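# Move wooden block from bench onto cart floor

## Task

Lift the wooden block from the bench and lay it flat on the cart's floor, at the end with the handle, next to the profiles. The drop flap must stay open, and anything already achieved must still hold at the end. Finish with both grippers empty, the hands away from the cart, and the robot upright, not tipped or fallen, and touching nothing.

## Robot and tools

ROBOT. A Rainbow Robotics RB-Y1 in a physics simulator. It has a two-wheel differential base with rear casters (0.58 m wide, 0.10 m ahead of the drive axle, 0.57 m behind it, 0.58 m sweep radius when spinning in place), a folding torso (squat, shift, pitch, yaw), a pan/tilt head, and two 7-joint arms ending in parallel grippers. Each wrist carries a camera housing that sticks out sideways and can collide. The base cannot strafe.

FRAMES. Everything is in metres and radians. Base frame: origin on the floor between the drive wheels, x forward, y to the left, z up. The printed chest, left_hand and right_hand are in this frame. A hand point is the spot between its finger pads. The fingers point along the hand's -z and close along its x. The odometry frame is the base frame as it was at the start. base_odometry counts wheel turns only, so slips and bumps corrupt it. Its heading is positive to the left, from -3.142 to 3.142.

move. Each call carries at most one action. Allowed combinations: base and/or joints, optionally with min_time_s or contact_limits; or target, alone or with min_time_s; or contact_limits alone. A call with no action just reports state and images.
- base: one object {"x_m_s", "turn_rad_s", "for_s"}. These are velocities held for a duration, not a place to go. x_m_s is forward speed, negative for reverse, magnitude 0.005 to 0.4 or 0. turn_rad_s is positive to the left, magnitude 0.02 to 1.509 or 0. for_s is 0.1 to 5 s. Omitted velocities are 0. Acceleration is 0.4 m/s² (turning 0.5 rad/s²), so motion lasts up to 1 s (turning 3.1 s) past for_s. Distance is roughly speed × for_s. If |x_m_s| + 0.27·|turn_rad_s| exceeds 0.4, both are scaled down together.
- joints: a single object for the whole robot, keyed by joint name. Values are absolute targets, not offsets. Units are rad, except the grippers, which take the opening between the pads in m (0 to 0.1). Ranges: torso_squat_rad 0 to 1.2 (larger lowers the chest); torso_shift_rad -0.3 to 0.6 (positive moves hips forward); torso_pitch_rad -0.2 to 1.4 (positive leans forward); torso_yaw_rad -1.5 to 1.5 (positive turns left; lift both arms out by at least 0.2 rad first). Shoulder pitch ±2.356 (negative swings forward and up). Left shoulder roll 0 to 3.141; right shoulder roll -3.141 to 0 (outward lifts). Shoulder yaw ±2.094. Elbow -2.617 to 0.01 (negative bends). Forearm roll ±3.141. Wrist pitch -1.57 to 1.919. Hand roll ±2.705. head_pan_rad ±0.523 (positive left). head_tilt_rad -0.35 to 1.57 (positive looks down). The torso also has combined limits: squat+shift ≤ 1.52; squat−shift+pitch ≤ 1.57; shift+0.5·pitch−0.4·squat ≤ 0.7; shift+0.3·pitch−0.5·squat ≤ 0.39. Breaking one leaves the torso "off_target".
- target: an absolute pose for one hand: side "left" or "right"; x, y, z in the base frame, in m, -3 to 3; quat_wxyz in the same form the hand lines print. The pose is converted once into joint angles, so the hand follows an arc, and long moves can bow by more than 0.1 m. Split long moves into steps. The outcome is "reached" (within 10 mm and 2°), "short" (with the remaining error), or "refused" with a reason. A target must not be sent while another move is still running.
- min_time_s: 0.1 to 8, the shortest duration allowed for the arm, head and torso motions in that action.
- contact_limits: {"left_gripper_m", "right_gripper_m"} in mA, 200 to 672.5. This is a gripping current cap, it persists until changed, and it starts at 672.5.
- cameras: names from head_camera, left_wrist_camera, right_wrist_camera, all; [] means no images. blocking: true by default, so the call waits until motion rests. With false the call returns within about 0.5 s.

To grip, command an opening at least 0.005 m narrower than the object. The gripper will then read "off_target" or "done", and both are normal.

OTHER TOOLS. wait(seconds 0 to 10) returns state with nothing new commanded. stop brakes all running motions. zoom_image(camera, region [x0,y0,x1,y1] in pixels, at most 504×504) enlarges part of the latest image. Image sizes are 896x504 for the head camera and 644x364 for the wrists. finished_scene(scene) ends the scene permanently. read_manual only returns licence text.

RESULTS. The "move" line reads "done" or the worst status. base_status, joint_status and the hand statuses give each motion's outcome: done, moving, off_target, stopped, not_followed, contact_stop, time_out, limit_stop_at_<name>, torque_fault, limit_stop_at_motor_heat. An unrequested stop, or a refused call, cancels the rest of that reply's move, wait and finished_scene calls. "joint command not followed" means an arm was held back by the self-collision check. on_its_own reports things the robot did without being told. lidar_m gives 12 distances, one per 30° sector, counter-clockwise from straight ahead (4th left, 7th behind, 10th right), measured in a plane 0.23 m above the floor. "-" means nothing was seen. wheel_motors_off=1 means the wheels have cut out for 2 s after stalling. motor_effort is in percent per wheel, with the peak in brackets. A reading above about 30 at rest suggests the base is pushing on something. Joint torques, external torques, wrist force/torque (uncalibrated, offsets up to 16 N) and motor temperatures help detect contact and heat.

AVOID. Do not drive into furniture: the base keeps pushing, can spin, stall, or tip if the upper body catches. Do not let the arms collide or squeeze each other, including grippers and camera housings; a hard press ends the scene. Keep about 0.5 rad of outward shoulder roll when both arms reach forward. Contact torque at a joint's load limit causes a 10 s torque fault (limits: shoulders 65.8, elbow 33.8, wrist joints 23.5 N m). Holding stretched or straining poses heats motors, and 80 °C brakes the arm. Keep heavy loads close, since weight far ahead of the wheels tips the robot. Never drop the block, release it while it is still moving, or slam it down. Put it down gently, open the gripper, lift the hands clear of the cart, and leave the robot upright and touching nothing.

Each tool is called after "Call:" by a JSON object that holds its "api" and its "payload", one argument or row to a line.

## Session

Call:
{"api": "move", "payload": {
  "joints": {"head_tilt_rad": 0.65, "head_pan_rad": 0},
  "cameras": ["head_camera"]
}}

Call:
{"api": "move", "payload": {
  "joints": {"head_tilt_rad": 0.6, "head_pan_rad": 0.523},
  "cameras": ["head_camera"]
}}

Scene clock: 0.80 s.
Joint torques (N m): left_arm=[-1.73 -0.44 0.87 -0.58 -0.16 -0.64 -0.03] | right_arm=[-3.51 -0.56 -0.59 -1.53 0.01 -0.59 -0.09]
External joint torques (N m): left_arm=[-0.35 -0.59 0.86 -0.03 -0.16 -0.22 -0.02] | right_arm=[0.08 0.56 -0.55 0.1 -0.05 0 -0.1]
Motor temperatures (°C): left_arm=[30 28 31 35 34 32 37] | right_arm=[34 30 32 30 35 36 34]
Wrist force (N): left_arm=[0.2 1.8 -7.6] | right_arm=[-3.2 1.0 -4.9]
Wrist torque (N m): left_arm=[-0.33 0.18 0.08] | right_arm=[-0.11 -0.18 -0.11]
Wrist force, peak (N): left_arm=[0.1 1.6 -7.9] | right_arm=[-2.9 0.8 -5.4]
move: done
base_odometry: x=+0.000 y=+0.000 heading=+0.000
lidar_m: 0.74 1.04 1.55 4.57 1.52 1.09 1.02 1.06 1.45 3.61 1.09 0.78
base_status: not commanded
joint_positions: torso_squat_rad=+0.350 torso_shift_rad=+0.000 torso_pitch_rad=+0.000 torso_yaw_rad=+0.000 left_shoulder_pitch_rad=+0.037 left_shoulder_roll_rad=+0.004 left_shoulder_yaw_rad=-0.043 left_elbow_rad=-0.196 left_forearm_roll_rad=-0.014 left_wrist_pitch_rad=+0.002 left_hand_roll_rad=+0.027 left_gripper_m=+0.099 right_shoulder_pitch_rad=-0.040 right_shoulder_roll_rad=-0.021 right_shoulder_yaw_rad=-0.018 right_elbow_rad=-0.235 right_forearm_roll_rad=+0.049 right_wrist_pitch_rad=-0.014 right_hand_roll_rad=+0.035 right_gripper_m=+0.099 head_pan_rad=+0.000 head_tilt_rad=+0.650
joint_status: all done
wheel_motors_off: 0
motor_effort: left_wheel=+0(1) right_wheel=+0(2)
chest: x=-0.2280 y=+0.0001 z=+1.2475 quat_wxyz=(+1.000, +0.000, +0.000, +0.000) (m; base frame)
left_hand: x=-0.1598 y=+0.2200 z=+0.5653 quat_wxyz=(+0.997, +0.000, -0.079, -0.009) (m; base frame)
right_hand: x=-0.0823 y=-0.2360 z=+0.5770 quat_wxyz=(+0.989, -0.016, -0.142, +0.041) (m; base frame)
pictures: head_camera
camera_calibration:
head_camera: T_world_to_cam=[[0.000273869, -0.999504, -0.0314881, 0.0448465], [-0.558734, 0.0259616, -0.828941, 1.13642], [0.829347, 0.0178205, -0.558449, 0.92434], [0, 0, 0, 1]] pos_world=[-0.131656, -0.00115112, 1.45963]

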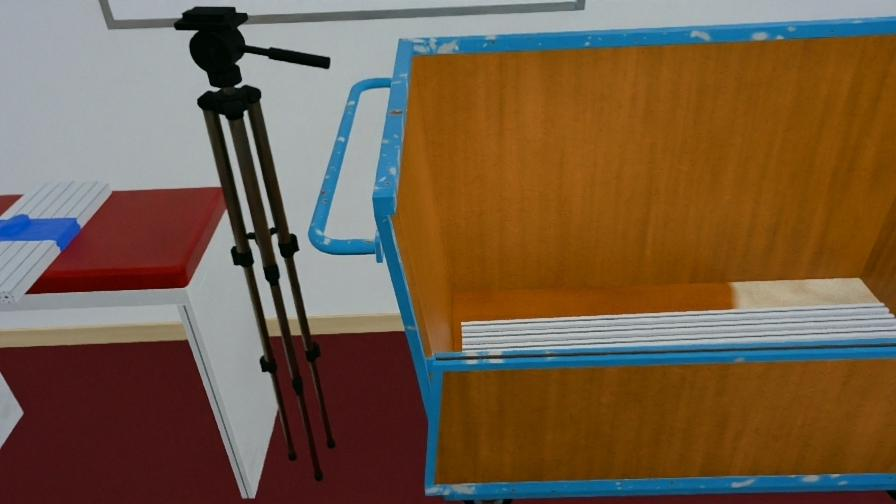

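Scene clock: 1.80 s.
Joint torques (N m): left_arm=[-1.8 -0.89 0.79 -0.45 -0.06 -0.63 -0.06] | right_arm=[-3.25 -0.9 -0.72 -1.46 -0.04 -0.59 -0.05]
External joint torques (N m): left_arm=[-0.42 -1.04 0.78 0.11 -0.07 -0.2 -0.05] | right_arm=[0.35 0.22 -0.68 0.17 -0.1 0 -0.06]
Motor temperatures (°C): left_arm=[30 28 31 35 34 32 37] | right_arm=[34 30 32 30 35 36 34]
Wrist force (N): left_arm=[0.1 1.2 -7.0] | right_arm=[-2.5 1.4 -4.9]
Wrist torque (N m): left_arm=[-0.29 0.13 0.10] | right_arm=[-0.11 -0.10 -0.08]
Wrist force, peak (N): left_arm=[-0.7 1.3 -8.3] | right_arm=[-2.9 1.1 -5.3]
move: done
base_odometry: x=+0.000 y=+0.000 heading=+0.000
lidar_m: 0.74 1.04 1.57 4.56 1.51 1.08 1.02 1.08 1.42 3.61 1.11 0.79
base_status: not commanded
joint_positions: torso_squat_rad=+0.350 torso_shift_rad=+0.000 torso_pitch_rad=+0.000 torso_yaw_rad=+0.000 left_shoulder_pitch_rad=+0.037 left_shoulder_roll_rad=+0.004 left_shoulder_yaw_rad=-0.043 left_elbow_rad=-0.196 left_forearm_roll_rad=-0.014 left_wrist_pitch_rad=+0.002 left_hand_roll_rad=+0.027 left_gripper_m=+0.099 right_shoulder_pitch_rad=-0.040 right_shoulder_roll_rad=-0.021 right_shoulder_yaw_rad=-0.018 right_elbow_rad=-0.235 right_forearm_roll_rad=+0.049 right_wrist_pitch_rad=-0.014 right_hand_roll_rad=+0.035 right_gripper_m=+0.099 head_pan_rad=+0.523 head_tilt_rad=+0.600
joint_status: all done
wheel_motors_off: 0
motor_effort: left_wheel=+0(1) right_wheel=-1(2)
chest: x=-0.2280 y=+0.0001 z=+1.2475 quat_wxyz=(+1.000, +0.000, +0.000, +0.000) (m; base frame)
left_hand: x=-0.1598 y=+0.2200 z=+0.5653 quat_wxyz=(+0.997, +0.000, -0.079, -0.009) (m; base frame)
right_hand: x=-0.0823 y=-0.2360 z=+0.5770 quat_wxyz=(+0.989, -0.016, -0.142, +0.041) (m; base frame)
pictures: head_camera
camera_calibration:
head_camera: T_world_to_cam=[[0.500744, -0.865025, -0.0314308, 0.14778], [-0.460619, -0.235548, -0.855773, 1.19555], [0.732861, 0.443001, -0.516396, 0.843504], [0, 0, 0, 1]] pos_world=[-0.141479, 0.0357692, 1.46335]

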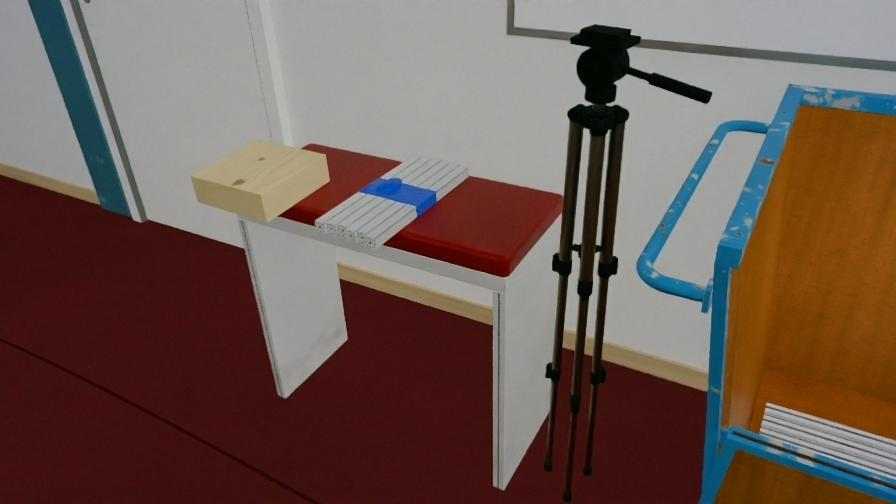

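Call:
{"api": "move", "payload": {
  "base": {"turn_rad_s": 1.2, "for_s": 1.6667},
  "joints": {"head_tilt_rad": 0.75, "head_pan_rad": -0.2},
  "cameras": []
}}

Call:
{"api": "move", "payload": {
  "base": {"x_m_s": 0.4, "for_s": 3.77},
  "cameras": []
}}

Call:
{"api": "move", "payload": {
  "base": {"turn_rad_s": -1.2, "for_s": 1.6667},
  "joints": {"torso_squat_rad": 0.8, "torso_pitch_rad": 0.2, "right_shoulder_pitch_rad": -0.345, "right_shoulder_roll_rad": -0.142, "right_shoulder_yaw_rad": -0.069, "right_elbow_rad": -1.096, "right_forearm_roll_rad": -0.088, "right_wrist_pitch_rad": -0.338, "right_hand_roll_rad": -0.045},
  "min_time_s": 2.5,
  "cameras": ["head_camera", "right_wrist_camera"]
}}

Scene clock: 18.00 s.
Joint torques (N m): left_arm=[-1.61 -0.83 0.7 -0.46 -0.07 -0.63 0.03] | right_arm=[-3.62 -0.77 -0.38 -1.4 -0.17 -0.58 0.09]
External joint torques (N m): left_arm=[-0.23 -0.99 0.68 0.1 -0.07 -0.21 0.04] | right_arm=[-0.02 0.34 -0.33 0.24 -0.23 0.02 0.08]
Motor temperatures (°C): left_arm=[30 28 31 35 34 32 37] | right_arm=[34 30 32 30 35 36 34]
Wrist force (N): left_arm=[-0.2 1.0 -7.4] | right_arm=[-2.8 1.1 -4.6]
Wrist torque (N m): left_arm=[-0.26 0.12 0.10] | right_arm=[-0.10 -0.14 -0.09]
Wrist force, peak (N): left_arm=[0.3 1.6 -8.5] | right_arm=[-2.9 1.1 -5.5]
move: done
base_odometry: x=+0.000 y=+0.000 heading=+1.388
lidar_m: 3.43 1.89 1.16 1.01 1.03 1.24 2.30 3.01 0.87 0.74 0.75 1.57
base_status: done (sent for 1.67 of 1.67 s)
joint_positions: torso_squat_rad=+0.350 torso_shift_rad=+0.000 torso_pitch_rad=+0.000 torso_yaw_rad=+0.000 left_shoulder_pitch_rad=+0.037 left_shoulder_roll_rad=+0.004 left_shoulder_yaw_rad=-0.043 left_elbow_rad=-0.196 left_forearm_roll_rad=-0.014 left_wrist_pitch_rad=+0.002 left_hand_roll_rad=+0.027 left_gripper_m=+0.099 right_shoulder_pitch_rad=-0.040 right_shoulder_roll_rad=-0.021 right_shoulder_yaw_rad=-0.018 right_elbow_rad=-0.235 right_forearm_roll_rad=+0.049 right_wrist_pitch_rad=-0.014 right_hand_roll_rad=+0.035 right_gripper_m=+0.099 head_pan_rad=-0.200 head_tilt_rad=+0.750
joint_status: all done
wheel_motors_off: 0
motor_effort: left_wheel=+6(33) right_wheel=+20(52)
chest: x=-0.2280 y=+0.0001 z=+1.2475 quat_wxyz=(+1.000, +0.000, +0.000, +0.000) (m; base frame)
left_hand: x=-0.1598 y=+0.2200 z=+0.5653 quat_wxyz=(+0.997, +0.000, -0.079, -0.009) (m; base frame)
right_hand: x=-0.0823 y=-0.2360 z=+0.5770 quat_wxyz=(+0.989, -0.016, -0.142, +0.041) (m; base frame)
pictures: none
No camera images: "cameras" was empty.

Scene clock: 23.13 s.
Joint torques (N m): left_arm=[-1.16 -0.74 0.9 -0.44 -0.03 -0.66 -0.02] | right_arm=[-3.29 -0.64 -0.91 -1.24 -0.01 -0.49 -0.13]
External joint torques (N m): left_arm=[0.22 -0.89 0.89 0.12 -0.03 -0.23 -0.02] | right_arm=[0.3 0.48 -0.87 0.39 -0.07 0.11 -0.14]
Motor temperatures (°C): left_arm=[30 28 31 35 34 32 37] | right_arm=[34 30 32 30 35 36 34]
Wrist force (N): left_arm=[-0.5 1.3 -8.0] | right_arm=[-2.9 1.2 -4.6]
Wrist torque (N m): left_arm=[-0.32 0.13 0.11] | right_arm=[-0.08 -0.14 -0.08]
Wrist force, peak (N): left_arm=[-0.1 1.3 -8.5] | right_arm=[-3.0 0.7 -5.3]
move: done
base_odometry: x=+0.272 y=+1.482 heading=+1.389
lidar_m: 2.74 2.45 1.51 1.32 1.34 1.61 2.99 1.14 1.13 0.64 1.19 1.46
base_status: done (sent for 3.77 of 3.77 s)
joint_positions: torso_squat_rad=+0.350 torso_shift_rad=+0.000 torso_pitch_rad=+0.000 torso_yaw_rad=+0.000 left_shoulder_pitch_rad=+0.037 left_shoulder_roll_rad=+0.004 left_shoulder_yaw_rad=-0.043 left_elbow_rad=-0.196 left_forearm_roll_rad=-0.014 left_wrist_pitch_rad=+0.002 left_hand_roll_rad=+0.027 left_gripper_m=+0.099 right_shoulder_pitch_rad=-0.040 right_shoulder_roll_rad=-0.021 right_shoulder_yaw_rad=-0.018 right_elbow_rad=-0.235 right_forearm_roll_rad=+0.049 right_wrist_pitch_rad=-0.014 right_hand_roll_rad=+0.035 right_gripper_m=+0.099 head_pan_rad=-0.200 head_tilt_rad=+0.750
joint_status: not commanded
wheel_motors_off: 0
motor_effort: left_wheel=+13(48) right_wheel=-12(48)
chest: x=-0.2280 y=+0.0001 z=+1.2475 quat_wxyz=(+1.000, +0.000, +0.000, +0.000) (m; base frame)
left_hand: x=-0.1597 y=+0.2200 z=+0.5653 quat_wxyz=(+0.997, +0.000, -0.079, -0.009) (m; base frame)
right_hand: x=-0.0823 y=-0.2360 z=+0.5770 quat_wxyz=(+0.989, -0.016, -0.142, +0.041) (m; base frame)
pictures: none
No camera images: "cameras" was empty.

Scene clock: 26.80 s.
Joint torques (N m): left_arm=[3.27 -0.83 0.62 1.75 -0.03 -0.19 0.03] | right_arm=[-13.9 -5.5 -2.8 -10.33 -0.21 -1.99 -0.2]
External joint torques (N m): left_arm=[-0.82 -1.04 0.6 0.15 -0.03 -0.16 0.02] | right_arm=[-1.55 -1.1 -1.55 -1.1 -0.41 -0.07 -0.25]
Motor temperatures (°C): left_arm=[30 28 31 35 34 32 37] | right_arm=[34 30 32 30 35 36 34]
Wrist force (N): left_arm=[1.6 1.0 -6.9] | right_arm=[-7.5 0.8 0.8]
Wrist torque (N m): left_arm=[-0.28 0.25 0.07] | right_arm=[-0.13 -0.43 -0.11]
Wrist force, peak (N): left_arm=[1.5 1.1 -8.3] | right_arm=[-7.8 0.8 0.6]
move: done
base_odometry: x=+0.272 y=+1.482 heading=+0.001
lidar_m: 0.64 1.26 1.66 4.12 1.95 1.39 1.33 1.38 1.85 2.00 1.09 0.64
base_status: done (sent for 1.67 of 1.67 s)
joint_positions: torso_squat_rad=+0.800 torso_shift_rad=+0.000 torso_pitch_rad=+0.200 torso_yaw_rad=+0.000 left_shoulder_pitch_rad=+0.037 left_shoulder_roll_rad=+0.004 left_shoulder_yaw_rad=-0.043 left_elbow_rad=-0.196 left_forearm_roll_rad=-0.014 left_wrist_pitch_rad=+0.002 left_hand_roll_rad=+0.027 left_gripper_m=+0.099 right_shoulder_pitch_rad=-0.345 right_shoulder_roll_rad=-0.142 right_shoulder_yaw_rad=-0.069 right_elbow_rad=-1.096 right_forearm_roll_rad=-0.088 right_wrist_pitch_rad=-0.338 right_hand_roll_rad=-0.045 right_gripper_m=+0.099 head_pan_rad=-0.200 head_tilt_rad=+0.750
joint_status: all done
wheel_motors_off: 0
motor_effort: left_wheel=+21(43) right_wheel=+1(48)
chest: x=-0.1666 y=+0.0001 z=+1.0715 quat_wxyz=(+0.995, +0.000, +0.100, +0.000) (m; base frame)
left_hand: x=-0.2352 y=+0.2200 z=+0.3893 quat_wxyz=(+1.000, -0.001, +0.021, -0.009) (m; base frame)
right_hand: x=+0.3801 y=-0.2591 z=+0.7692 quat_wxyz=(+0.707, +0.001, -0.707, +0.000) (m; base frame)
pictures: head_camera, right_wrist_camera
camera_calibration:
head_camera: T_world_to_cam=[[-0.203561, -0.979019, 0.00922893, -0.0339783], [-0.76117, 0.152322, -0.630411, 0.767804], [0.615778, -0.135352, -0.776207, 0.990429], [0, 0, 0, 1]] pos_world=[-0.0323725, -0.0161627, 1.25312]
right_wrist_camera: T_world_to_cam=[[0.026696, -0.0284188, -0.99924, 0.749848], [-0.50795, 0.860546, -0.0380448, 0.472386], [0.860973, 0.508579, 0.00853784, -0.129906], [0, 0, 0, 1]] pos_world=[0.331776, -0.319132, 0.768359]

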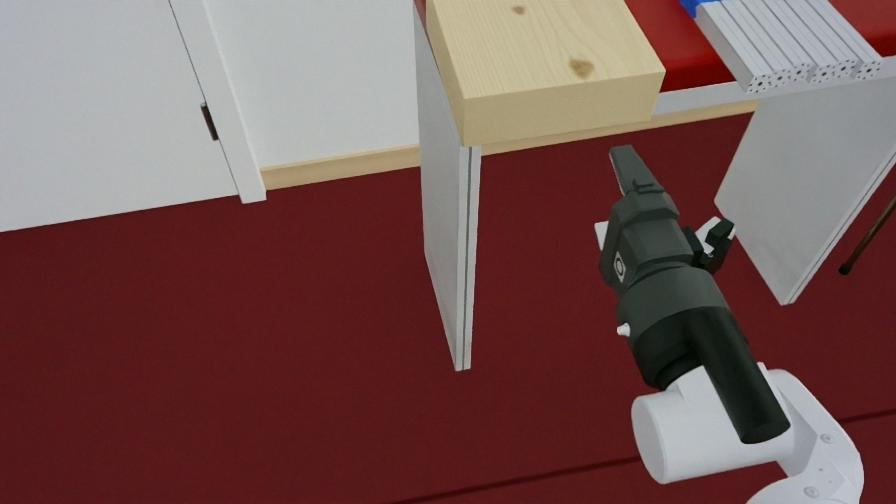

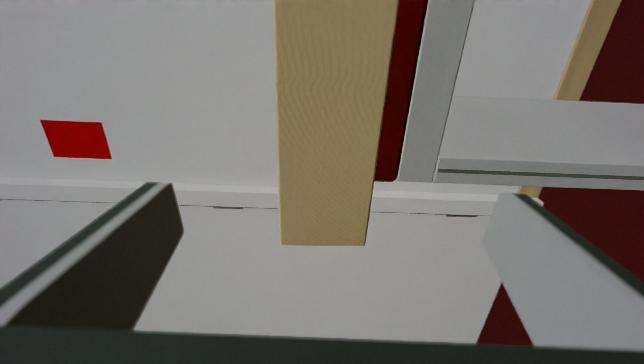

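Call:
{"api": "move", "payload": {
  "base": {"x_m_s": 0.15, "for_s": 1.133},
  "cameras": ["head_camera", "right_wrist_camera"]
}}

Scene clock: 32.77 s.
Joint torques (N m): left_arm=[3.78 -0.62 0.93 1.52 -0.13 -0.32 -0.03] | right_arm=[-12.76 -5.32 -2.84 -10.34 -0.13 -1.94 -0.23]
External joint torques (N m): left_arm=[-0.31 -0.84 0.9 -0.08 -0.13 -0.29 -0.03] | right_arm=[-0.4 -0.93 -1.6 -1.1 -0.33 -0.02 -0.28]
Motor temperatures (°C): left_arm=[30 28 31 35 34 32 37] | right_arm=[34 30 32 30 35 36 34]
Wrist force (N): left_arm=[1.3 1.3 -7.6] | right_arm=[-7.3 0.5 1.0]
Wrist torque (N m): left_arm=[-0.28 0.22 0.11] | right_arm=[-0.11 -0.42 -0.12]
Wrist force, peak (N): left_arm=[1.0 2.0 -8.5] | right_arm=[-7.9 1.0 1.3]
move: done
base_odometry: x=+0.442 y=+1.482 heading=+0.000
lidar_m: 0.58 1.04 1.44 3.71 2.22 1.58 1.49 1.55 2.09 1.41 1.01 0.47
base_status: done (sent for 1.13 of 1.13 s)
joint_positions: torso_squat_rad=+0.800 torso_shift_rad=+0.000 torso_pitch_rad=+0.200 torso_yaw_rad=+0.000 left_shoulder_pitch_rad=+0.037 left_shoulder_roll_rad=+0.004 left_shoulder_yaw_rad=-0.043 left_elbow_rad=-0.196 left_forearm_roll_rad=-0.014 left_wrist_pitch_rad=+0.002 left_hand_roll_rad=+0.027 left_gripper_m=+0.099 right_shoulder_pitch_rad=-0.345 right_shoulder_roll_rad=-0.142 right_shoulder_yaw_rad=-0.069 right_elbow_rad=-1.096 right_forearm_roll_rad=-0.088 right_wrist_pitch_rad=-0.338 right_hand_roll_rad=-0.045 right_gripper_m=+0.099 head_pan_rad=-0.200 head_tilt_rad=+0.750
joint_status: not commanded
wheel_motors_off: 0
motor_effort: left_wheel=-9(49) right_wheel=+8(39)
chest: x=-0.1665 y=+0.0001 z=+1.0715 quat_wxyz=(+0.995, +0.000, +0.100, +0.000) (m; base frame)
left_hand: x=-0.2351 y=+0.2200 z=+0.3893 quat_wxyz=(+1.000, -0.001, +0.021, -0.009) (m; base frame)
right_hand: x=+0.3802 y=-0.2590 z=+0.7692 quat_wxyz=(+0.707, +0.001, -0.707, +0.000) (m; base frame)
pictures: head_camera, right_wrist_camera
camera_calibration:
head_camera: T_world_to_cam=[[-0.203567, -0.979017, 0.00927356, -0.034014], [-0.761307, 0.152329, -0.630243, 0.767666], [0.615606, -0.135357, -0.776342, 0.990533], [0, 0, 0, 1]] pos_world=[-0.0322725, -0.0161626, 1.25312]
right_wrist_camera: T_world_to_cam=[[0.0267845, -0.0283671, -0.999239, 0.749835], [-0.508021, 0.860504, -0.0380461, 0.472362], [0.860928, 0.508653, 0.00863705, -0.130081], [0, 0, 0, 1]] pos_world=[0.331876, -0.319032, 0.768359]

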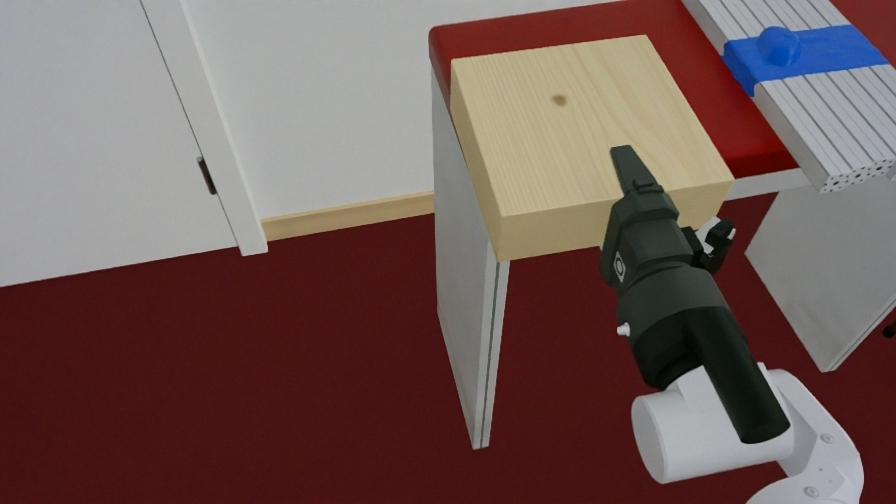

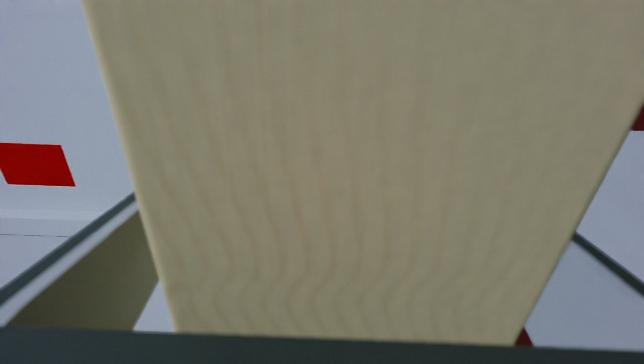

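Call:
{"api": "move", "payload": {
  "joints": {"right_gripper_m": 0.05},
  "cameras": []
}}

Call:
{"api": "move", "payload": {
  "joints": {"torso_squat_rad": 0.7},
  "cameras": ["head_camera", "right_wrist_camera"]
}}

Scene clock: 35.13 s.
Joint torques (N m): left_arm=[4.12 -0.64 0.79 1.73 -0.11 -0.26 -0.1] | right_arm=[-12.88 -5.28 -3.17 -10.36 -0.08 -2.19 -0.11]
External joint torques (N m): left_arm=[0.02 -0.86 0.76 0.12 -0.1 -0.23 -0.1] | right_arm=[-0.52 -0.89 -1.93 -1.13 -0.27 -0.27 -0.16]
Motor temperatures (°C): left_arm=[30 28 31 35 34 32 37] | right_arm=[34 30 32 30 35 36 34]
Wrist force (N): left_arm=[0.8 1.2 -7.7] | right_arm=[-9.4 0.7 1.3]
Wrist torque (N m): left_arm=[-0.29 0.19 0.12] | right_arm=[-0.08 -0.72 -0.26]
Wrist force, peak (N): left_arm=[0.9 1.5 -8.6] | right_arm=[-9.4 0.7 1.3]
move: off_target
base_odometry: x=+0.442 y=+1.482 heading=+0.000
lidar_m: 0.57 1.04 1.43 3.68 2.22 1.58 1.50 1.56 2.08 1.40 1.01 0.47
base_status: not commanded
joint_positions: torso_squat_rad=+0.800 torso_shift_rad=+0.000 torso_pitch_rad=+0.200 torso_yaw_rad=+0.000 left_shoulder_pitch_rad=+0.037 left_shoulder_roll_rad=+0.004 left_shoulder_yaw_rad=-0.043 left_elbow_rad=-0.196 left_forearm_roll_rad=-0.014 left_wrist_pitch_rad=+0.002 left_hand_roll_rad=+0.027 left_gripper_m=+0.099 right_shoulder_pitch_rad=-0.345 right_shoulder_roll_rad=-0.142 right_shoulder_yaw_rad=-0.069 right_elbow_rad=-1.096 right_forearm_roll_rad=-0.088 right_wrist_pitch_rad=-0.338 right_hand_roll_rad=-0.045 right_gripper_m=+0.075 head_pan_rad=-0.200 head_tilt_rad=+0.750
joint_status: right_gripper_m off_target (ended at +0.075, target +0.050)
wheel_motors_off: 0
motor_effort: left_wheel=-8(8) right_wheel=+9(11)
chest: x=-0.1665 y=+0.0001 z=+1.0715 quat_wxyz=(+0.995, +0.000, +0.100, +0.000) (m; base frame)
left_hand: x=-0.2351 y=+0.2200 z=+0.3893 quat_wxyz=(+1.000, -0.001, +0.021, -0.009) (m; base frame)
right_hand: x=+0.3802 y=-0.2590 z=+0.7692 quat_wxyz=(+0.707, +0.001, -0.707, +0.000) (m; base frame)
pictures: none
No camera images: "cameras" was empty.

Scene clock: 36.23 s.
Joint torques (N m): left_arm=[3.89 -0.86 0.81 1.63 -0.09 -0.33 -0.04] | right_arm=[-24.09 -5.17 -2.87 -22.36 -0.24 -9.24 -0.24]
External joint torques (N m): left_arm=[-0.23 -1.08 0.79 0.02 -0.09 -0.3 -0.04] | right_arm=[-11.8 -0.78 -1.63 -13.15 -0.44 -7.32 -0.29]
Motor temperatures (°C): left_arm=[30 28 31 35 34 32 37] | right_arm=[34 30 32 30 35 37 34]
Wrist force (N): left_arm=[0.6 1.8 -7.7] | right_arm=[-28.9 1.4 0.1]
Wrist torque (N m): left_arm=[-0.34 0.19 0.06] | right_arm=[-0.12 1.88 0.18]
Wrist force, peak (N): left_arm=[1.0 0.9 -8.4] | right_arm=[-32.2 0.9 0.2]
move: done
base_odometry: x=+0.442 y=+1.482 heading=+0.000
lidar_m: 0.57 1.04 1.44 3.71 2.21 1.57 1.51 1.56 2.09 1.41 1.00 0.48
base_status: not commanded
joint_positions: torso_squat_rad=+0.700 torso_shift_rad=+0.000 torso_pitch_rad=+0.201 torso_yaw_rad=+0.000 left_shoulder_pitch_rad=+0.037 left_shoulder_roll_rad=+0.004 left_shoulder_yaw_rad=-0.043 left_elbow_rad=-0.196 left_forearm_roll_rad=-0.014 left_wrist_pitch_rad=+0.002 left_hand_roll_rad=+0.027 left_gripper_m=+0.099 right_shoulder_pitch_rad=-0.342 right_shoulder_roll_rad=-0.142 right_shoulder_yaw_rad=-0.069 right_elbow_rad=-1.093 right_forearm_roll_rad=-0.088 right_wrist_pitch_rad=-0.336 right_hand_roll_rad=-0.045 right_gripper_m=+0.074 head_pan_rad=-0.200 head_tilt_rad=+0.750
joint_status: all done
wheel_motors_off: 0
motor_effort: left_wheel=-9(9) right_wheel=+8(11)
chest: x=-0.1660 y=+0.0000 z=+1.1191 quat_wxyz=(+0.995, +0.000, +0.100, +0.000) (m; base frame)
left_hand: x=-0.2354 y=+0.2201 z=+0.4371 quat_wxyz=(+1.000, -0.001, +0.021, -0.009) (m; base frame)
right_hand: x=+0.3790 y=-0.2598 z=+0.8131 quat_wxyz=(+0.710, +0.000, -0.704, +0.000) (m; base frame)
pictures: head_camera, right_wrist_camera
camera_calibration:
head_camera: T_world_to_cam=[[-0.203654, -0.978999, 0.00927894, -0.034419], [-0.761912, 0.152529, -0.629464, 0.797124], [0.614829, -0.135263, -0.776974, 1.02777], [0, 0, 0, 1]] pos_world=[-0.0315724, -0.0162623, 1.30063]
right_wrist_camera: T_world_to_cam=[[0.0182398, -0.0284595, -0.999429, 0.797127], [-0.50713, 0.861207, -0.0337788, 0.47053], [0.861677, 0.507456, 0.00127562, -0.123558], [0, 0, 0, 1]] pos_world=[0.330547, -0.319838, 0.812723]

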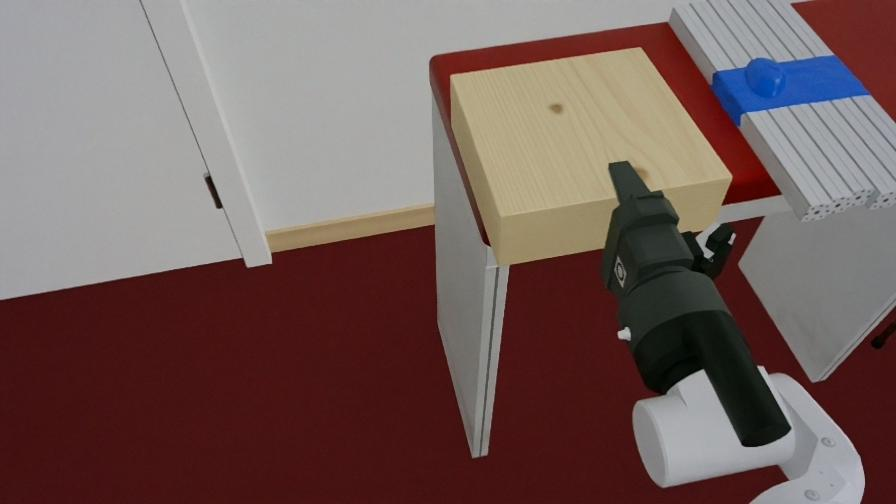

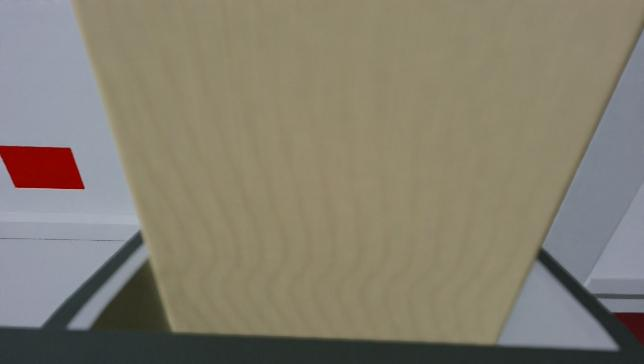

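Call:
{"api": "move", "payload": {
  "base": {"x_m_s": -0.3, "for_s": 1.133},
  "joints": {"torso_squat_rad": 0.5, "left_shoulder_roll_rad": 0.3, "right_shoulder_roll_rad": -0.3, "head_pan_rad": -0.52, "head_tilt_rad": 0.6},
  "min_time_s": 1.5,
  "cameras": ["head_camera"]
}}

Call:
{"api": "move", "payload": {
  "base": {"turn_rad_s": -1.2, "for_s": 1.81},
  "joints": {"torso_pitch_rad": 0.35, "torso_yaw_rad": 0.6},
  "min_time_s": 2,
  "cameras": ["head_camera"]
}}

Call:
{"api": "move", "payload": {
  "base": {"x_m_s": 0.4, "for_s": 4.2},
  "joints": {"right_shoulder_pitch_rad": 0.297, "right_shoulder_roll_rad": -1.372, "right_shoulder_yaw_rad": -0.03, "right_elbow_rad": -1.845, "right_forearm_roll_rad": -0.51, "right_wrist_pitch_rad": 0.111, "right_hand_roll_rad": -0.583},
  "min_time_s": 3,
  "cameras": ["head_camera"]
}}

Call:
{"api": "move", "payload": {
  "base": {"turn_rad_s": 1.2, "for_s": 1.81},
  "joints": {"right_shoulder_pitch_rad": -1.118, "right_shoulder_roll_rad": -1.644, "right_shoulder_yaw_rad": 1.562, "right_elbow_rad": -1.367, "right_forearm_roll_rad": -0.08, "right_wrist_pitch_rad": -0.769, "right_hand_roll_rad": -1.033},
  "min_time_s": 3,
  "cameras": ["head_camera"]
}}

Scene clock: 48.43 s.
Joint torques (N m): left_arm=[3.59 6.49 1.31 1.83 -0.04 -0.04 -0.05] | right_arm=[-25.78 -12.96 -5.15 -22.31 -0.68 -9.25 -0.09]
External joint torques (N m): left_arm=[-0.93 -1.96 0.57 0.04 -0.07 -0.07 -0.06] | right_arm=[-13.48 -5.05 -2.35 -13.34 -0.77 -7.37 -0.14]
Motor temperatures (°C): left_arm=[30 28 31 35 34 32 37] | right_arm=[34 30 32 32 35 38 34]
Wrist force (N): left_arm=[1.0 -0.7 -7.4] | right_arm=[-27.9 5.3 0.2]
Wrist torque (N m): left_arm=[-0.16 0.17 0.08] | right_arm=[0.29 1.88 0.18]
Wrist force, peak (N): left_arm=[1.7 1.6 -8.3] | right_arm=[-30.4 2.0 -1.1]
move: done
base_odometry: x=+0.102 y=+1.482 heading=-0.001
lidar_m: 0.80 1.43 1.87 4.12 1.71 1.20 1.16 1.21 1.62 4.06 1.21 1.25
base_status: done (sent for 1.13 of 1.13 s)
joint_positions: torso_squat_rad=+0.500 torso_shift_rad=+0.000 torso_pitch_rad=+0.201 torso_yaw_rad=+0.000 left_shoulder_pitch_rad=+0.037 left_shoulder_roll_rad=+0.300 left_shoulder_yaw_rad=-0.043 left_elbow_rad=-0.196 left_forearm_roll_rad=-0.014 left_wrist_pitch_rad=+0.002 left_hand_roll_rad=+0.027 left_gripper_m=+0.099 right_shoulder_pitch_rad=-0.342 right_shoulder_roll_rad=-0.299 right_shoulder_yaw_rad=-0.068 right_elbow_rad=-1.093 right_forearm_roll_rad=-0.088 right_wrist_pitch_rad=-0.336 right_hand_roll_rad=-0.045 right_gripper_m=+0.074 head_pan_rad=-0.520 head_tilt_rad=+0.600
joint_status: all done
wheel_motors_off: 0
motor_effort: left_wheel=-16(28) right_wheel=+17(52)
chest: x=-0.1660 y=-0.0001 z=+1.1980 quat_wxyz=(+0.995, +0.000, +0.100, +0.000) (m; base frame)
left_hand: x=-0.2305 y=+0.4417 z=+0.5485 quat_wxyz=(+0.989, +0.143, +0.024, -0.040) (m; base frame)
right_hand: x=+0.3842 y=-0.3279 z=+0.9128 quat_wxyz=(+0.702, -0.061, -0.708, +0.048) (m; base frame)
pictures: head_camera
camera_calibration:
head_camera: T_world_to_cam=[[-0.491298, -0.868358, 0.067686, -0.14648], [-0.597503, 0.27947, -0.75159, 1.03365], [0.633733, -0.409697, -0.656149, 0.923176], [0, 0, 0, 1]] pos_world=[-0.0394042, -0.0378483, 1.39254]

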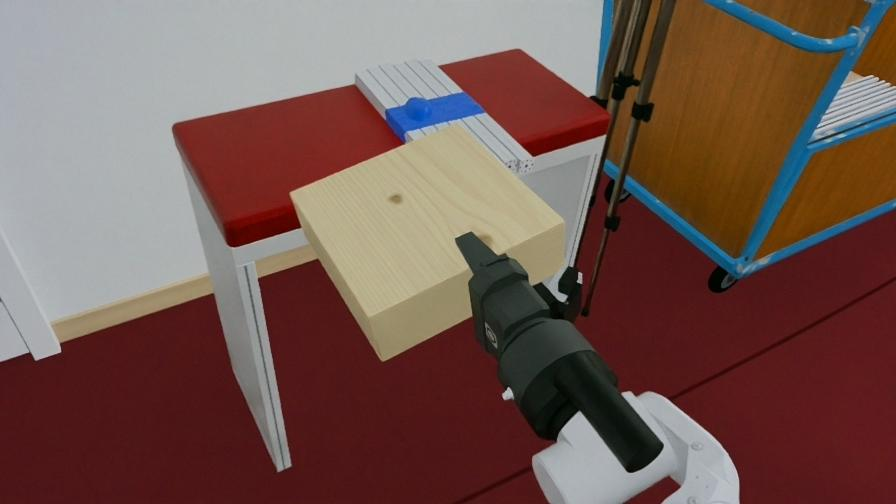

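Scene clock: 52.37 s.
Joint torques (N m): left_arm=[6.1 10.97 1.92 2.54 -0.1 0.04 0.03] | right_arm=[-23.78 -5.71 -3.24 -22.23 -0.38 -9.28 -0.06]
External joint torques (N m): left_arm=[-1.01 -2.5 0.73 -0.29 -0.15 -0.21 0.01] | right_arm=[-12.58 -2.39 -2.39 -13.31 -0.59 -7.36 -0.11]
Motor temperatures (°C): left_arm=[30 28 31 35 34 32 37] | right_arm=[35 30 32 32 35 38 34]
Wrist force (N): left_arm=[2.4 -1.2 -6.7] | right_arm=[-28.6 -0.1 -2.6]
Wrist torque (N m): left_arm=[-0.15 0.30 0.05] | right_arm=[-0.21 1.83 0.18]
Wrist force, peak (N): left_arm=[2.0 -0.5 -8.0] | right_arm=[-28.9 4.6 -3.4]
move: done
base_odometry: x=+0.102 y=+1.482 heading=-1.621
lidar_m: 3.39 1.52 1.20 0.81 1.40 1.78 4.11 1.86 1.26 1.17 1.18 1.52
base_status: done (sent for 1.8 of 1.8 s)
joint_positions: torso_squat_rad=+0.500 torso_shift_rad=+0.000 torso_pitch_rad=+0.351 torso_yaw_rad=+0.600 left_shoulder_pitch_rad=+0.037 left_shoulder_roll_rad=+0.300 left_shoulder_yaw_rad=-0.043 left_elbow_rad=-0.196 left_forearm_roll_rad=-0.014 left_wrist_pitch_rad=+0.002 left_hand_roll_rad=+0.027 left_gripper_m=+0.099 right_shoulder_pitch_rad=-0.342 right_shoulder_roll_rad=-0.299 right_shoulder_yaw_rad=-0.069 right_elbow_rad=-1.093 right_forearm_roll_rad=-0.088 right_wrist_pitch_rad=-0.336 right_hand_roll_rad=-0.045 right_gripper_m=+0.074 head_pan_rad=-0.520 head_tilt_rad=+0.600
joint_status: all done
wheel_motors_off: 0
motor_effort: left_wheel=+16(50) right_wheel=+5(49)
chest: x=-0.1214 y=+0.0001 z=+1.1854 quat_wxyz=(+0.941, +0.052, +0.167, +0.291) (m; base frame)
left_hand: x=-0.5274 y=+0.4021 z=+0.6424 quat_wxyz=(+0.940, +0.206, +0.138, +0.235) (m; base frame)
right_hand: x=+0.4564 y=+0.0657 z=+0.7934 quat_wxyz=(+0.710, +0.203, -0.646, +0.192) (m; base frame)
pictures: head_camera
camera_calibration:
head_camera: T_world_to_cam=[[0.065885, -0.996164, -0.0575828, 0.0926429], [-0.779851, -0.0154057, -0.625775, 0.8795], [0.622488, 0.0861352, -0.777875, 1.02954], [0, 0, 0, 1]] pos_world=[0.038901, 0.0171575, 1.35656]

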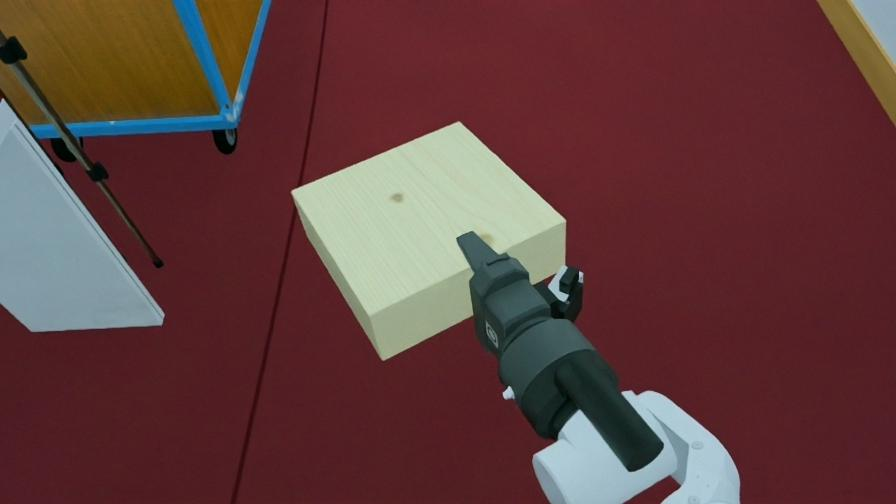

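Scene clock: 57.93 s.
Joint torques (N m): left_arm=[7.01 11.48 2.32 2.68 -0.1 0 -0.01] | right_arm=[-14.55 -16.76 -18.48 -9.48 0.07 -6.67 -0.34]
External joint torques (N m): left_arm=[-0.1 -2.01 1.13 -0.15 -0.14 -0.25 -0.02] | right_arm=[-9.46 -3.38 -8.96 -5.63 -0.2 -5.27 -0.38]
Motor temperatures (°C): left_arm=[30 28 31 35 34 32 37] | right_arm=[34 30 32 32 35 39 34]
Wrist force (N): left_arm=[1.8 -1.3 -6.2] | right_arm=[-24.8 1.6 -14.2]
Wrist torque (N m): left_arm=[-0.12 0.28 0.08] | right_arm=[-0.23 1.64 0.20]
Wrist force, peak (N): left_arm=[1.4 -1.4 -8.1] | right_arm=[-30.7 -0.3 -2.8]
move: done
base_odometry: x=+0.018 y=-0.196 heading=-1.621
lidar_m: 2.92 1.21 0.84 0.77 0.78 1.74 4.55 1.59 1.10 1.01 1.02 1.31
base_status: done (sent for 4.2 of 4.2 s)
joint_positions: torso_squat_rad=+0.500 torso_shift_rad=+0.000 torso_pitch_rad=+0.351 torso_yaw_rad=+0.600 left_shoulder_pitch_rad=+0.037 left_shoulder_roll_rad=+0.300 left_shoulder_yaw_rad=-0.043 left_elbow_rad=-0.196 left_forearm_roll_rad=-0.014 left_wrist_pitch_rad=+0.002 left_hand_roll_rad=+0.027 left_gripper_m=+0.099 right_shoulder_pitch_rad=+0.299 right_shoulder_roll_rad=-1.371 right_shoulder_yaw_rad=-0.028 right_elbow_rad=-1.844 right_forearm_roll_rad=-0.510 right_wrist_pitch_rad=+0.112 right_hand_roll_rad=-0.583 right_gripper_m=+0.074 head_pan_rad=-0.520 head_tilt_rad=+0.600
joint_status: all done
wheel_motors_off: 0
motor_effort: left_wheel=+1(51) right_wheel=-1(39)
chest: x=-0.1213 y=+0.0000 z=+1.1854 quat_wxyz=(+0.941, +0.052, +0.167, +0.291) (m; base frame)
left_hand: x=-0.5272 y=+0.4021 z=+0.6425 quat_wxyz=(+0.940, +0.206, +0.138, +0.235) (m; base frame)
right_hand: x=+0.4482 y=-0.1227 z=+0.8753 quat_wxyz=(+0.804, +0.188, -0.458, +0.330) (m; base frame)
pictures: head_camera
camera_calibration:
head_camera: T_world_to_cam=[[0.0658461, -0.996158, -0.0577392, 0.0927438], [-0.779947, -0.0152902, -0.625658, 0.879498], [0.622372, 0.0862307, -0.777957, 1.02954], [0, 0, 0, 1]] pos_world=[0.039101, 0.0170576, 1.35656]

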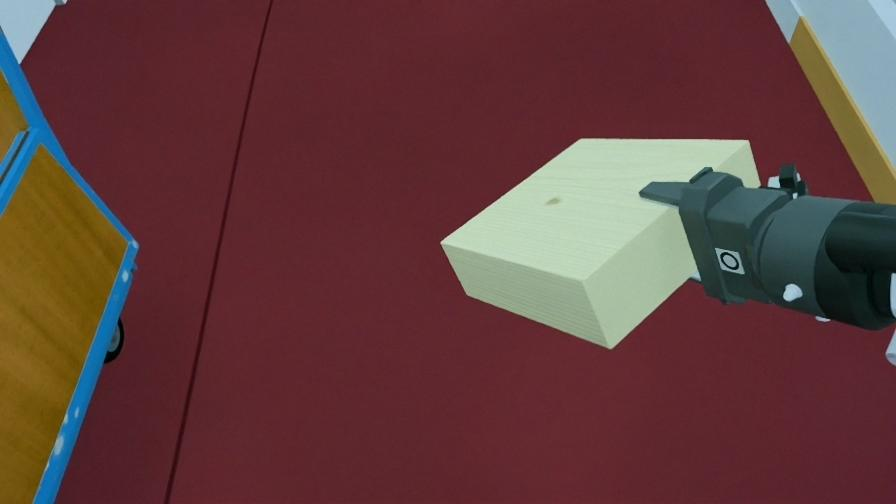

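Scene clock: 61.87 s.
Joint torques (N m): left_arm=[5.98 11.14 2.16 2.84 -0.03 0.09 0] | right_arm=[-22.38 -15.9 -15.41 -1.06 -4.94 -4.25 -0.4]
External joint torques (N m): left_arm=[-1.13 -2.34 0.97 0.01 -0.07 -0.17 -0.01] | right_arm=[-10.3 -2.64 -6.93 -1.88 -3.95 -3.39 -0.44]
Motor temperatures (°C): left_arm=[30 28 31 35 34 32 37] | right_arm=[35 30 32 32 35 39 34]
Wrist force (N): left_arm=[1.7 -1.1 -5.9] | right_arm=[-24.2 1.5 -13.3]
Wrist torque (N m): left_arm=[-0.18 0.25 0.06] | right_arm=[-0.29 1.57 0.21]
Wrist force, peak (N): left_arm=[2.8 -1.5 -7.6] | right_arm=[-26.6 1.7 -13.4]
move: done
base_odometry: x=+0.018 y=-0.196 heading=-0.001
lidar_m: 0.77 0.79 1.74 4.51 1.47 1.05 1.00 1.05 1.40 3.48 1.15 0.80
base_status: done (sent for 1.8 of 1.8 s)
joint_positions: torso_squat_rad=+0.500 torso_shift_rad=+0.000 torso_pitch_rad=+0.351 torso_yaw_rad=+0.600 left_shoulder_pitch_rad=+0.037 left_shoulder_roll_rad=+0.300 left_shoulder_yaw_rad=-0.043 left_elbow_rad=-0.196 left_forearm_roll_rad=-0.014 left_wrist_pitch_rad=+0.002 left_hand_roll_rad=+0.027 left_gripper_m=+0.099 right_shoulder_pitch_rad=-1.115 right_shoulder_roll_rad=-1.643 right_shoulder_yaw_rad=+1.564 right_elbow_rad=-1.366 right_forearm_roll_rad=-0.079 right_wrist_pitch_rad=-0.768 right_hand_roll_rad=-1.033 right_gripper_m=+0.074 head_pan_rad=-0.520 head_tilt_rad=+0.600
joint_status: all done
wheel_motors_off: 0
motor_effort: left_wheel=+0(46) right_wheel=+16(42)
chest: x=-0.1213 y=+0.0001 z=+1.1854 quat_wxyz=(+0.941, +0.052, +0.167, +0.291) (m; base frame)
left_hand: x=-0.5274 y=+0.4021 z=+0.6425 quat_wxyz=(+0.940, +0.206, +0.138, +0.235) (m; base frame)
right_hand: x=+0.4181 y=-0.0519 z=+0.8958 quat_wxyz=(+0.614, +0.354, -0.348, +0.614) (m; base frame)
pictures: head_camera
camera_calibration:
head_camera: T_world_to_cam=[[0.0659398, -0.996155, -0.0576753, 0.0926598], [-0.779901, -0.0153974, -0.625714, 0.879495], [0.62242, 0.0862405, -0.777917, 1.02954], [0, 0, 0, 1]] pos_world=[0.0390011, 0.0170573, 1.35656]

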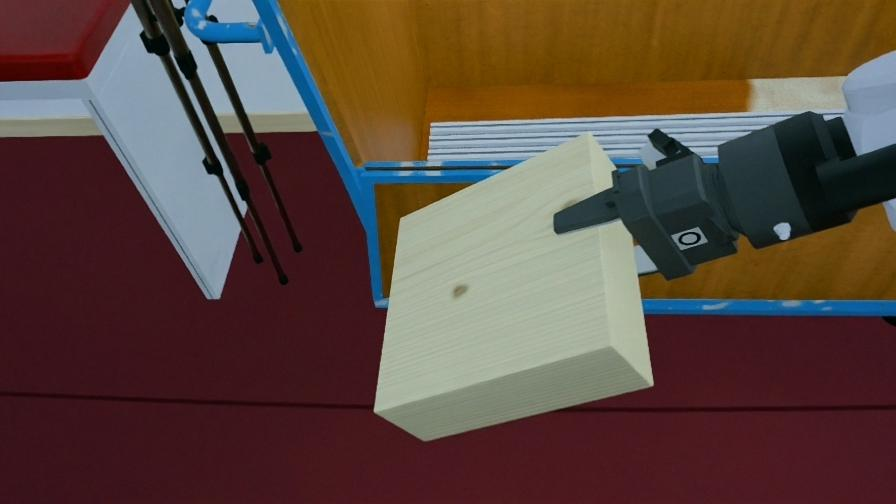

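Call:
{"api": "move", "payload": {
  "base": {"x_m_s": 0.3, "for_s": 1.967},
  "joints": {"torso_squat_rad": 0.45},
  "cameras": ["head_camera"]
}}

Scene clock: 67.37 s.
Joint torques (N m): left_arm=[6.77 11.05 2.06 2.63 0.04 0.09 0] | right_arm=[-22.22 -16.23 -16.36 -1.28 -5.04 -4.34 -0.44]
External joint torques (N m): left_arm=[-0.33 -2.43 0.87 -0.2 -0.01 -0.16 -0.01] | right_arm=[-10.14 -2.97 -7.88 -2.1 -4.04 -3.47 -0.49]
Motor temperatures (°C): left_arm=[30 28 31 35 34 32 37] | right_arm=[35 30 32 32 36 38 34]
Wrist force (N): left_arm=[1.7 -1.5 -7.4] | right_arm=[-24.9 0.7 -13.7]
Wrist torque (N m): left_arm=[-0.10 0.21 0.06] | right_arm=[-0.21 1.60 0.18]
Wrist force, peak (N): left_arm=[2.0 -1.0 -8.0] | right_arm=[-26.0 1.5 -14.1]
move: done
base_odometry: x=+0.608 y=-0.197 heading=-0.001
lidar_m: 0.18 0.19 0.24 1.53 2.35 1.67 1.59 1.65 2.20 0.85 0.28 0.19
base_status: done (sent for 1.97 of 1.97 s)
joint_positions: torso_squat_rad=+0.450 torso_shift_rad=+0.000 torso_pitch_rad=+0.351 torso_yaw_rad=+0.600 left_shoulder_pitch_rad=+0.037 left_shoulder_roll_rad=+0.300 left_shoulder_yaw_rad=-0.043 left_elbow_rad=-0.196 left_forearm_roll_rad=-0.014 left_wrist_pitch_rad=+0.002 left_hand_roll_rad=+0.027 left_gripper_m=+0.099 right_shoulder_pitch_rad=-1.116 right_shoulder_roll_rad=-1.643 right_shoulder_yaw_rad=+1.564 right_elbow_rad=-1.366 right_forearm_roll_rad=-0.079 right_wrist_pitch_rad=-0.768 right_hand_roll_rad=-1.033 right_gripper_m=+0.074 head_pan_rad=-0.520 head_tilt_rad=+0.600
joint_status: all done
wheel_motors_off: 0
motor_effort: left_wheel=+7(39) right_wheel=-7(46)
chest: x=-0.1213 y=+0.0001 z=+1.2014 quat_wxyz=(+0.941, +0.052, +0.167, +0.291) (m; base frame)
left_hand: x=-0.5272 y=+0.4021 z=+0.6584 quat_wxyz=(+0.940, +0.206, +0.138, +0.235) (m; base frame)
right_hand: x=+0.4181 y=-0.0519 z=+0.9118 quat_wxyz=(+0.614, +0.354, -0.348, +0.614) (m; base frame)
pictures: head_camera
camera_calibration:
head_camera: T_world_to_cam=[[0.0659341, -0.996156, -0.0576702, 0.0935757], [-0.779852, -0.0153894, -0.625775, 0.889589], [0.622482, 0.0862341, -0.777868, 1.04192], [0, 0, 0, 1]] pos_world=[0.0390011, 0.0170573, 1.37256]

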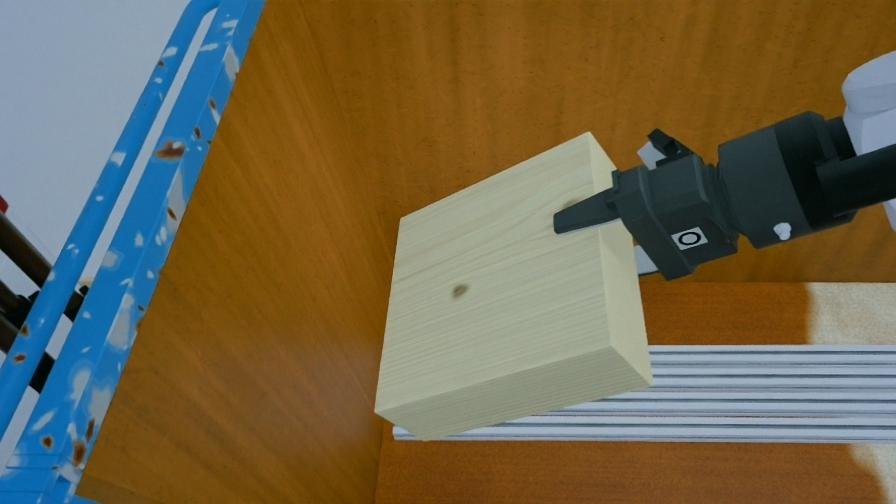

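Call:
{"api": "move", "payload": {
  "joints": {"torso_squat_rad": 0.3, "torso_shift_rad": 0.2, "torso_pitch_rad": 0.72},
  "min_time_s": 2,
  "cameras": []
}}

Call:
{"api": "move", "payload": {
  "target": {"side": "right", "x": 0.446, "y": -0.035, "z": 0.725, "quat_wxyz": [0.6124, 0.3536, -0.3536, 0.6124]},
  "min_time_s": 1.5,
  "cameras": ["head_camera"]
}}

Scene clock: 79.03 s.
Joint torques (N m): left_arm=[13.96 14.57 2.56 5.72 -0.01 0.63 -0.03] | right_arm=[-17.19 -13.93 -13.43 -6.82 -3.74 -6.9 -0.38]
External joint torques (N m): left_arm=[-1.07 -2.26 1.07 -0.1 -0.06 -0.24 -0.06] | right_arm=[-8.56 -1.39 -7.31 -5.28 -3.11 -5.5 -0.42]
Motor temperatures (°C): left_arm=[30 28 31 35 34 32 37] | right_arm=[35 30 32 31 36 38 34]
Wrist force (N): left_arm=[3.7 -2.2 -6.1] | right_arm=[-22.9 -8.9 -12.6]
Wrist torque (N m): left_arm=[-0.08 0.32 0.06] | right_arm=[-0.96 1.48 0.15]
Wrist force, peak (N): left_arm=[1.8 -2.0 -7.9] | right_arm=[-24.3 -9.2 -13.1]
move: done
base_odometry: x=+0.608 y=-0.197 heading=-0.001
lidar_m: 0.17 0.19 0.26 1.51 2.35 1.67 1.59 1.65 2.20 0.84 0.28 0.19
base_status: not commanded
joint_positions: torso_squat_rad=+0.300 torso_shift_rad=+0.200 torso_pitch_rad=+0.721 torso_yaw_rad=+0.600 left_shoulder_pitch_rad=+0.037 left_shoulder_roll_rad=+0.300 left_shoulder_yaw_rad=-0.043 left_elbow_rad=-0.196 left_forearm_roll_rad=-0.014 left_wrist_pitch_rad=+0.002 left_hand_roll_rad=+0.027 left_gripper_m=+0.099 right_shoulder_pitch_rad=-1.116 right_shoulder_roll_rad=-1.644 right_shoulder_yaw_rad=+1.564 right_elbow_rad=-1.366 right_forearm_roll_rad=-0.079 right_wrist_pitch_rad=-0.768 right_hand_roll_rad=-1.033 right_gripper_m=+0.074 head_pan_rad=-0.520 head_tilt_rad=+0.600
joint_status: all done
wheel_motors_off: 0
motor_effort: left_wheel=+4(10) right_wheel=-6(7)
chest: x=+0.1094 y=+0.0001 z=+1.1683 quat_wxyz=(+0.894, +0.104, +0.337, +0.277) (m; base frame)
left_hand: x=-0.4654 y=+0.4021 z=+0.8089 quat_wxyz=(+0.899, +0.246, +0.308, +0.193) (m; base frame)
right_hand: x=+0.5083 y=-0.0522 z=+0.7032 quat_wxyz=(+0.668, +0.460, -0.230, +0.538) (m; base frame)
pictures: none
No camera images: "cameras" was empty.

Scene clock: 80.87 s.
Joint torques (N m): left_arm=[13.88 14.21 2.22 5.71 0.02 0.66 0.07] | right_arm=[-10.97 -12.9 -12.02 -12.05 0.04 -7.98 -0.13]
External joint torques (N m): left_arm=[-1.15 -2.61 0.73 -0.12 -0.03 -0.21 0.04] | right_arm=[-5.47 0.1 -6.83 -7.91 -0.15 -6.29 -0.17]
Motor temperatures (°C): left_arm=[30 28 31 35 34 32 37] | right_arm=[35 31 32 31 36 38 34]
Wrist force (N): left_arm=[3.3 -2.5 -5.6] | right_arm=[-24.4 -0.2 -13.5]
Wrist torque (N m): left_arm=[-0.02 0.28 0.05] | right_arm=[-0.24 1.55 -0.08]
Wrist force, peak (N): left_arm=[4.1 -2.7 -6.5] | right_arm=[-25.9 -9.6 -11.9]
move: done
base_odometry: x=+0.608 y=-0.197 heading=-0.001
lidar_m: 0.17 0.18 0.25 1.50 2.34 1.66 1.59 1.66 2.21 0.85 0.25 0.19
base_status: not commanded
joint_positions: torso_squat_rad=+0.300 torso_shift_rad=+0.200 torso_pitch_rad=+0.721 torso_yaw_rad=+0.600 left_shoulder_pitch_rad=+0.037 left_shoulder_roll_rad=+0.300 left_shoulder_yaw_rad=-0.043 left_elbow_rad=-0.196 left_forearm_roll_rad=-0.014 left_wrist_pitch_rad=+0.002 left_hand_roll_rad=+0.027 left_gripper_m=+0.099 right_shoulder_pitch_rad=-0.753 right_shoulder_roll_rad=-1.785 right_shoulder_yaw_rad=+1.346 right_elbow_rad=-1.872 right_forearm_roll_rad=-0.757 right_wrist_pitch_rad=-0.382 right_hand_roll_rad=+0.053 right_gripper_m=+0.074 head_pan_rad=-0.520 head_tilt_rad=+0.600
joint_status: all done
wheel_motors_off: 0
motor_effort: left_wheel=+4(5) right_wheel=-5(7)
chest: x=+0.1094 y=+0.0001 z=+1.1683 quat_wxyz=(+0.894, +0.104, +0.337, +0.277) (m; base frame)
left_hand: x=-0.4654 y=+0.4021 z=+0.8089 quat_wxyz=(+0.899, +0.246, +0.308, +0.193) (m; base frame)
right_hand: x=+0.4457 y=-0.0366 z=+0.7233 quat_wxyz=(+0.613, +0.354, -0.349, +0.614) (m; base frame)
right_hand_status: reached (checked arc, planned for 1.5 s): 2 mm and 0.6 deg off.
pictures: head_camera
camera_calibration:
head_camera: T_world_to_cam=[[0.0405076, -0.996166, -0.0775418, 0.102471], [-0.95336, -0.0153021, -0.301449, 0.688895], [0.299106, 0.0861362, -0.950324, 1.10942], [0, 0, 0, 1]] pos_world=[0.320778, 0.0170578, 1.26993]

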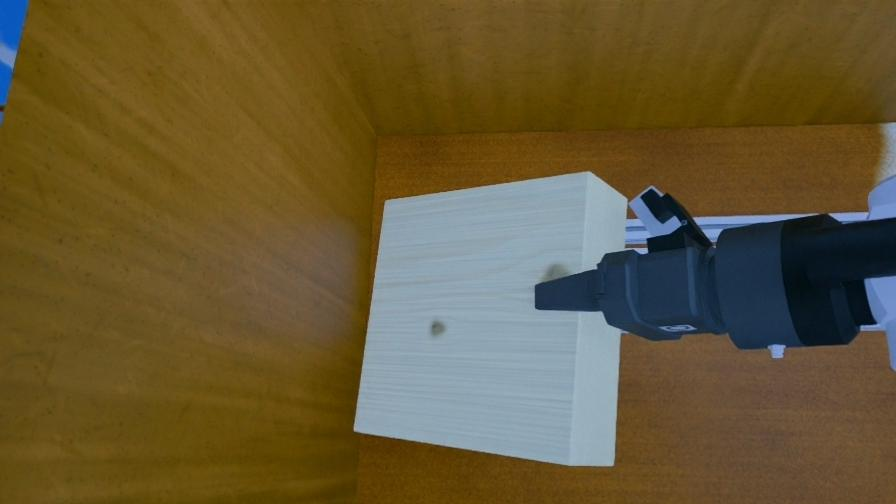

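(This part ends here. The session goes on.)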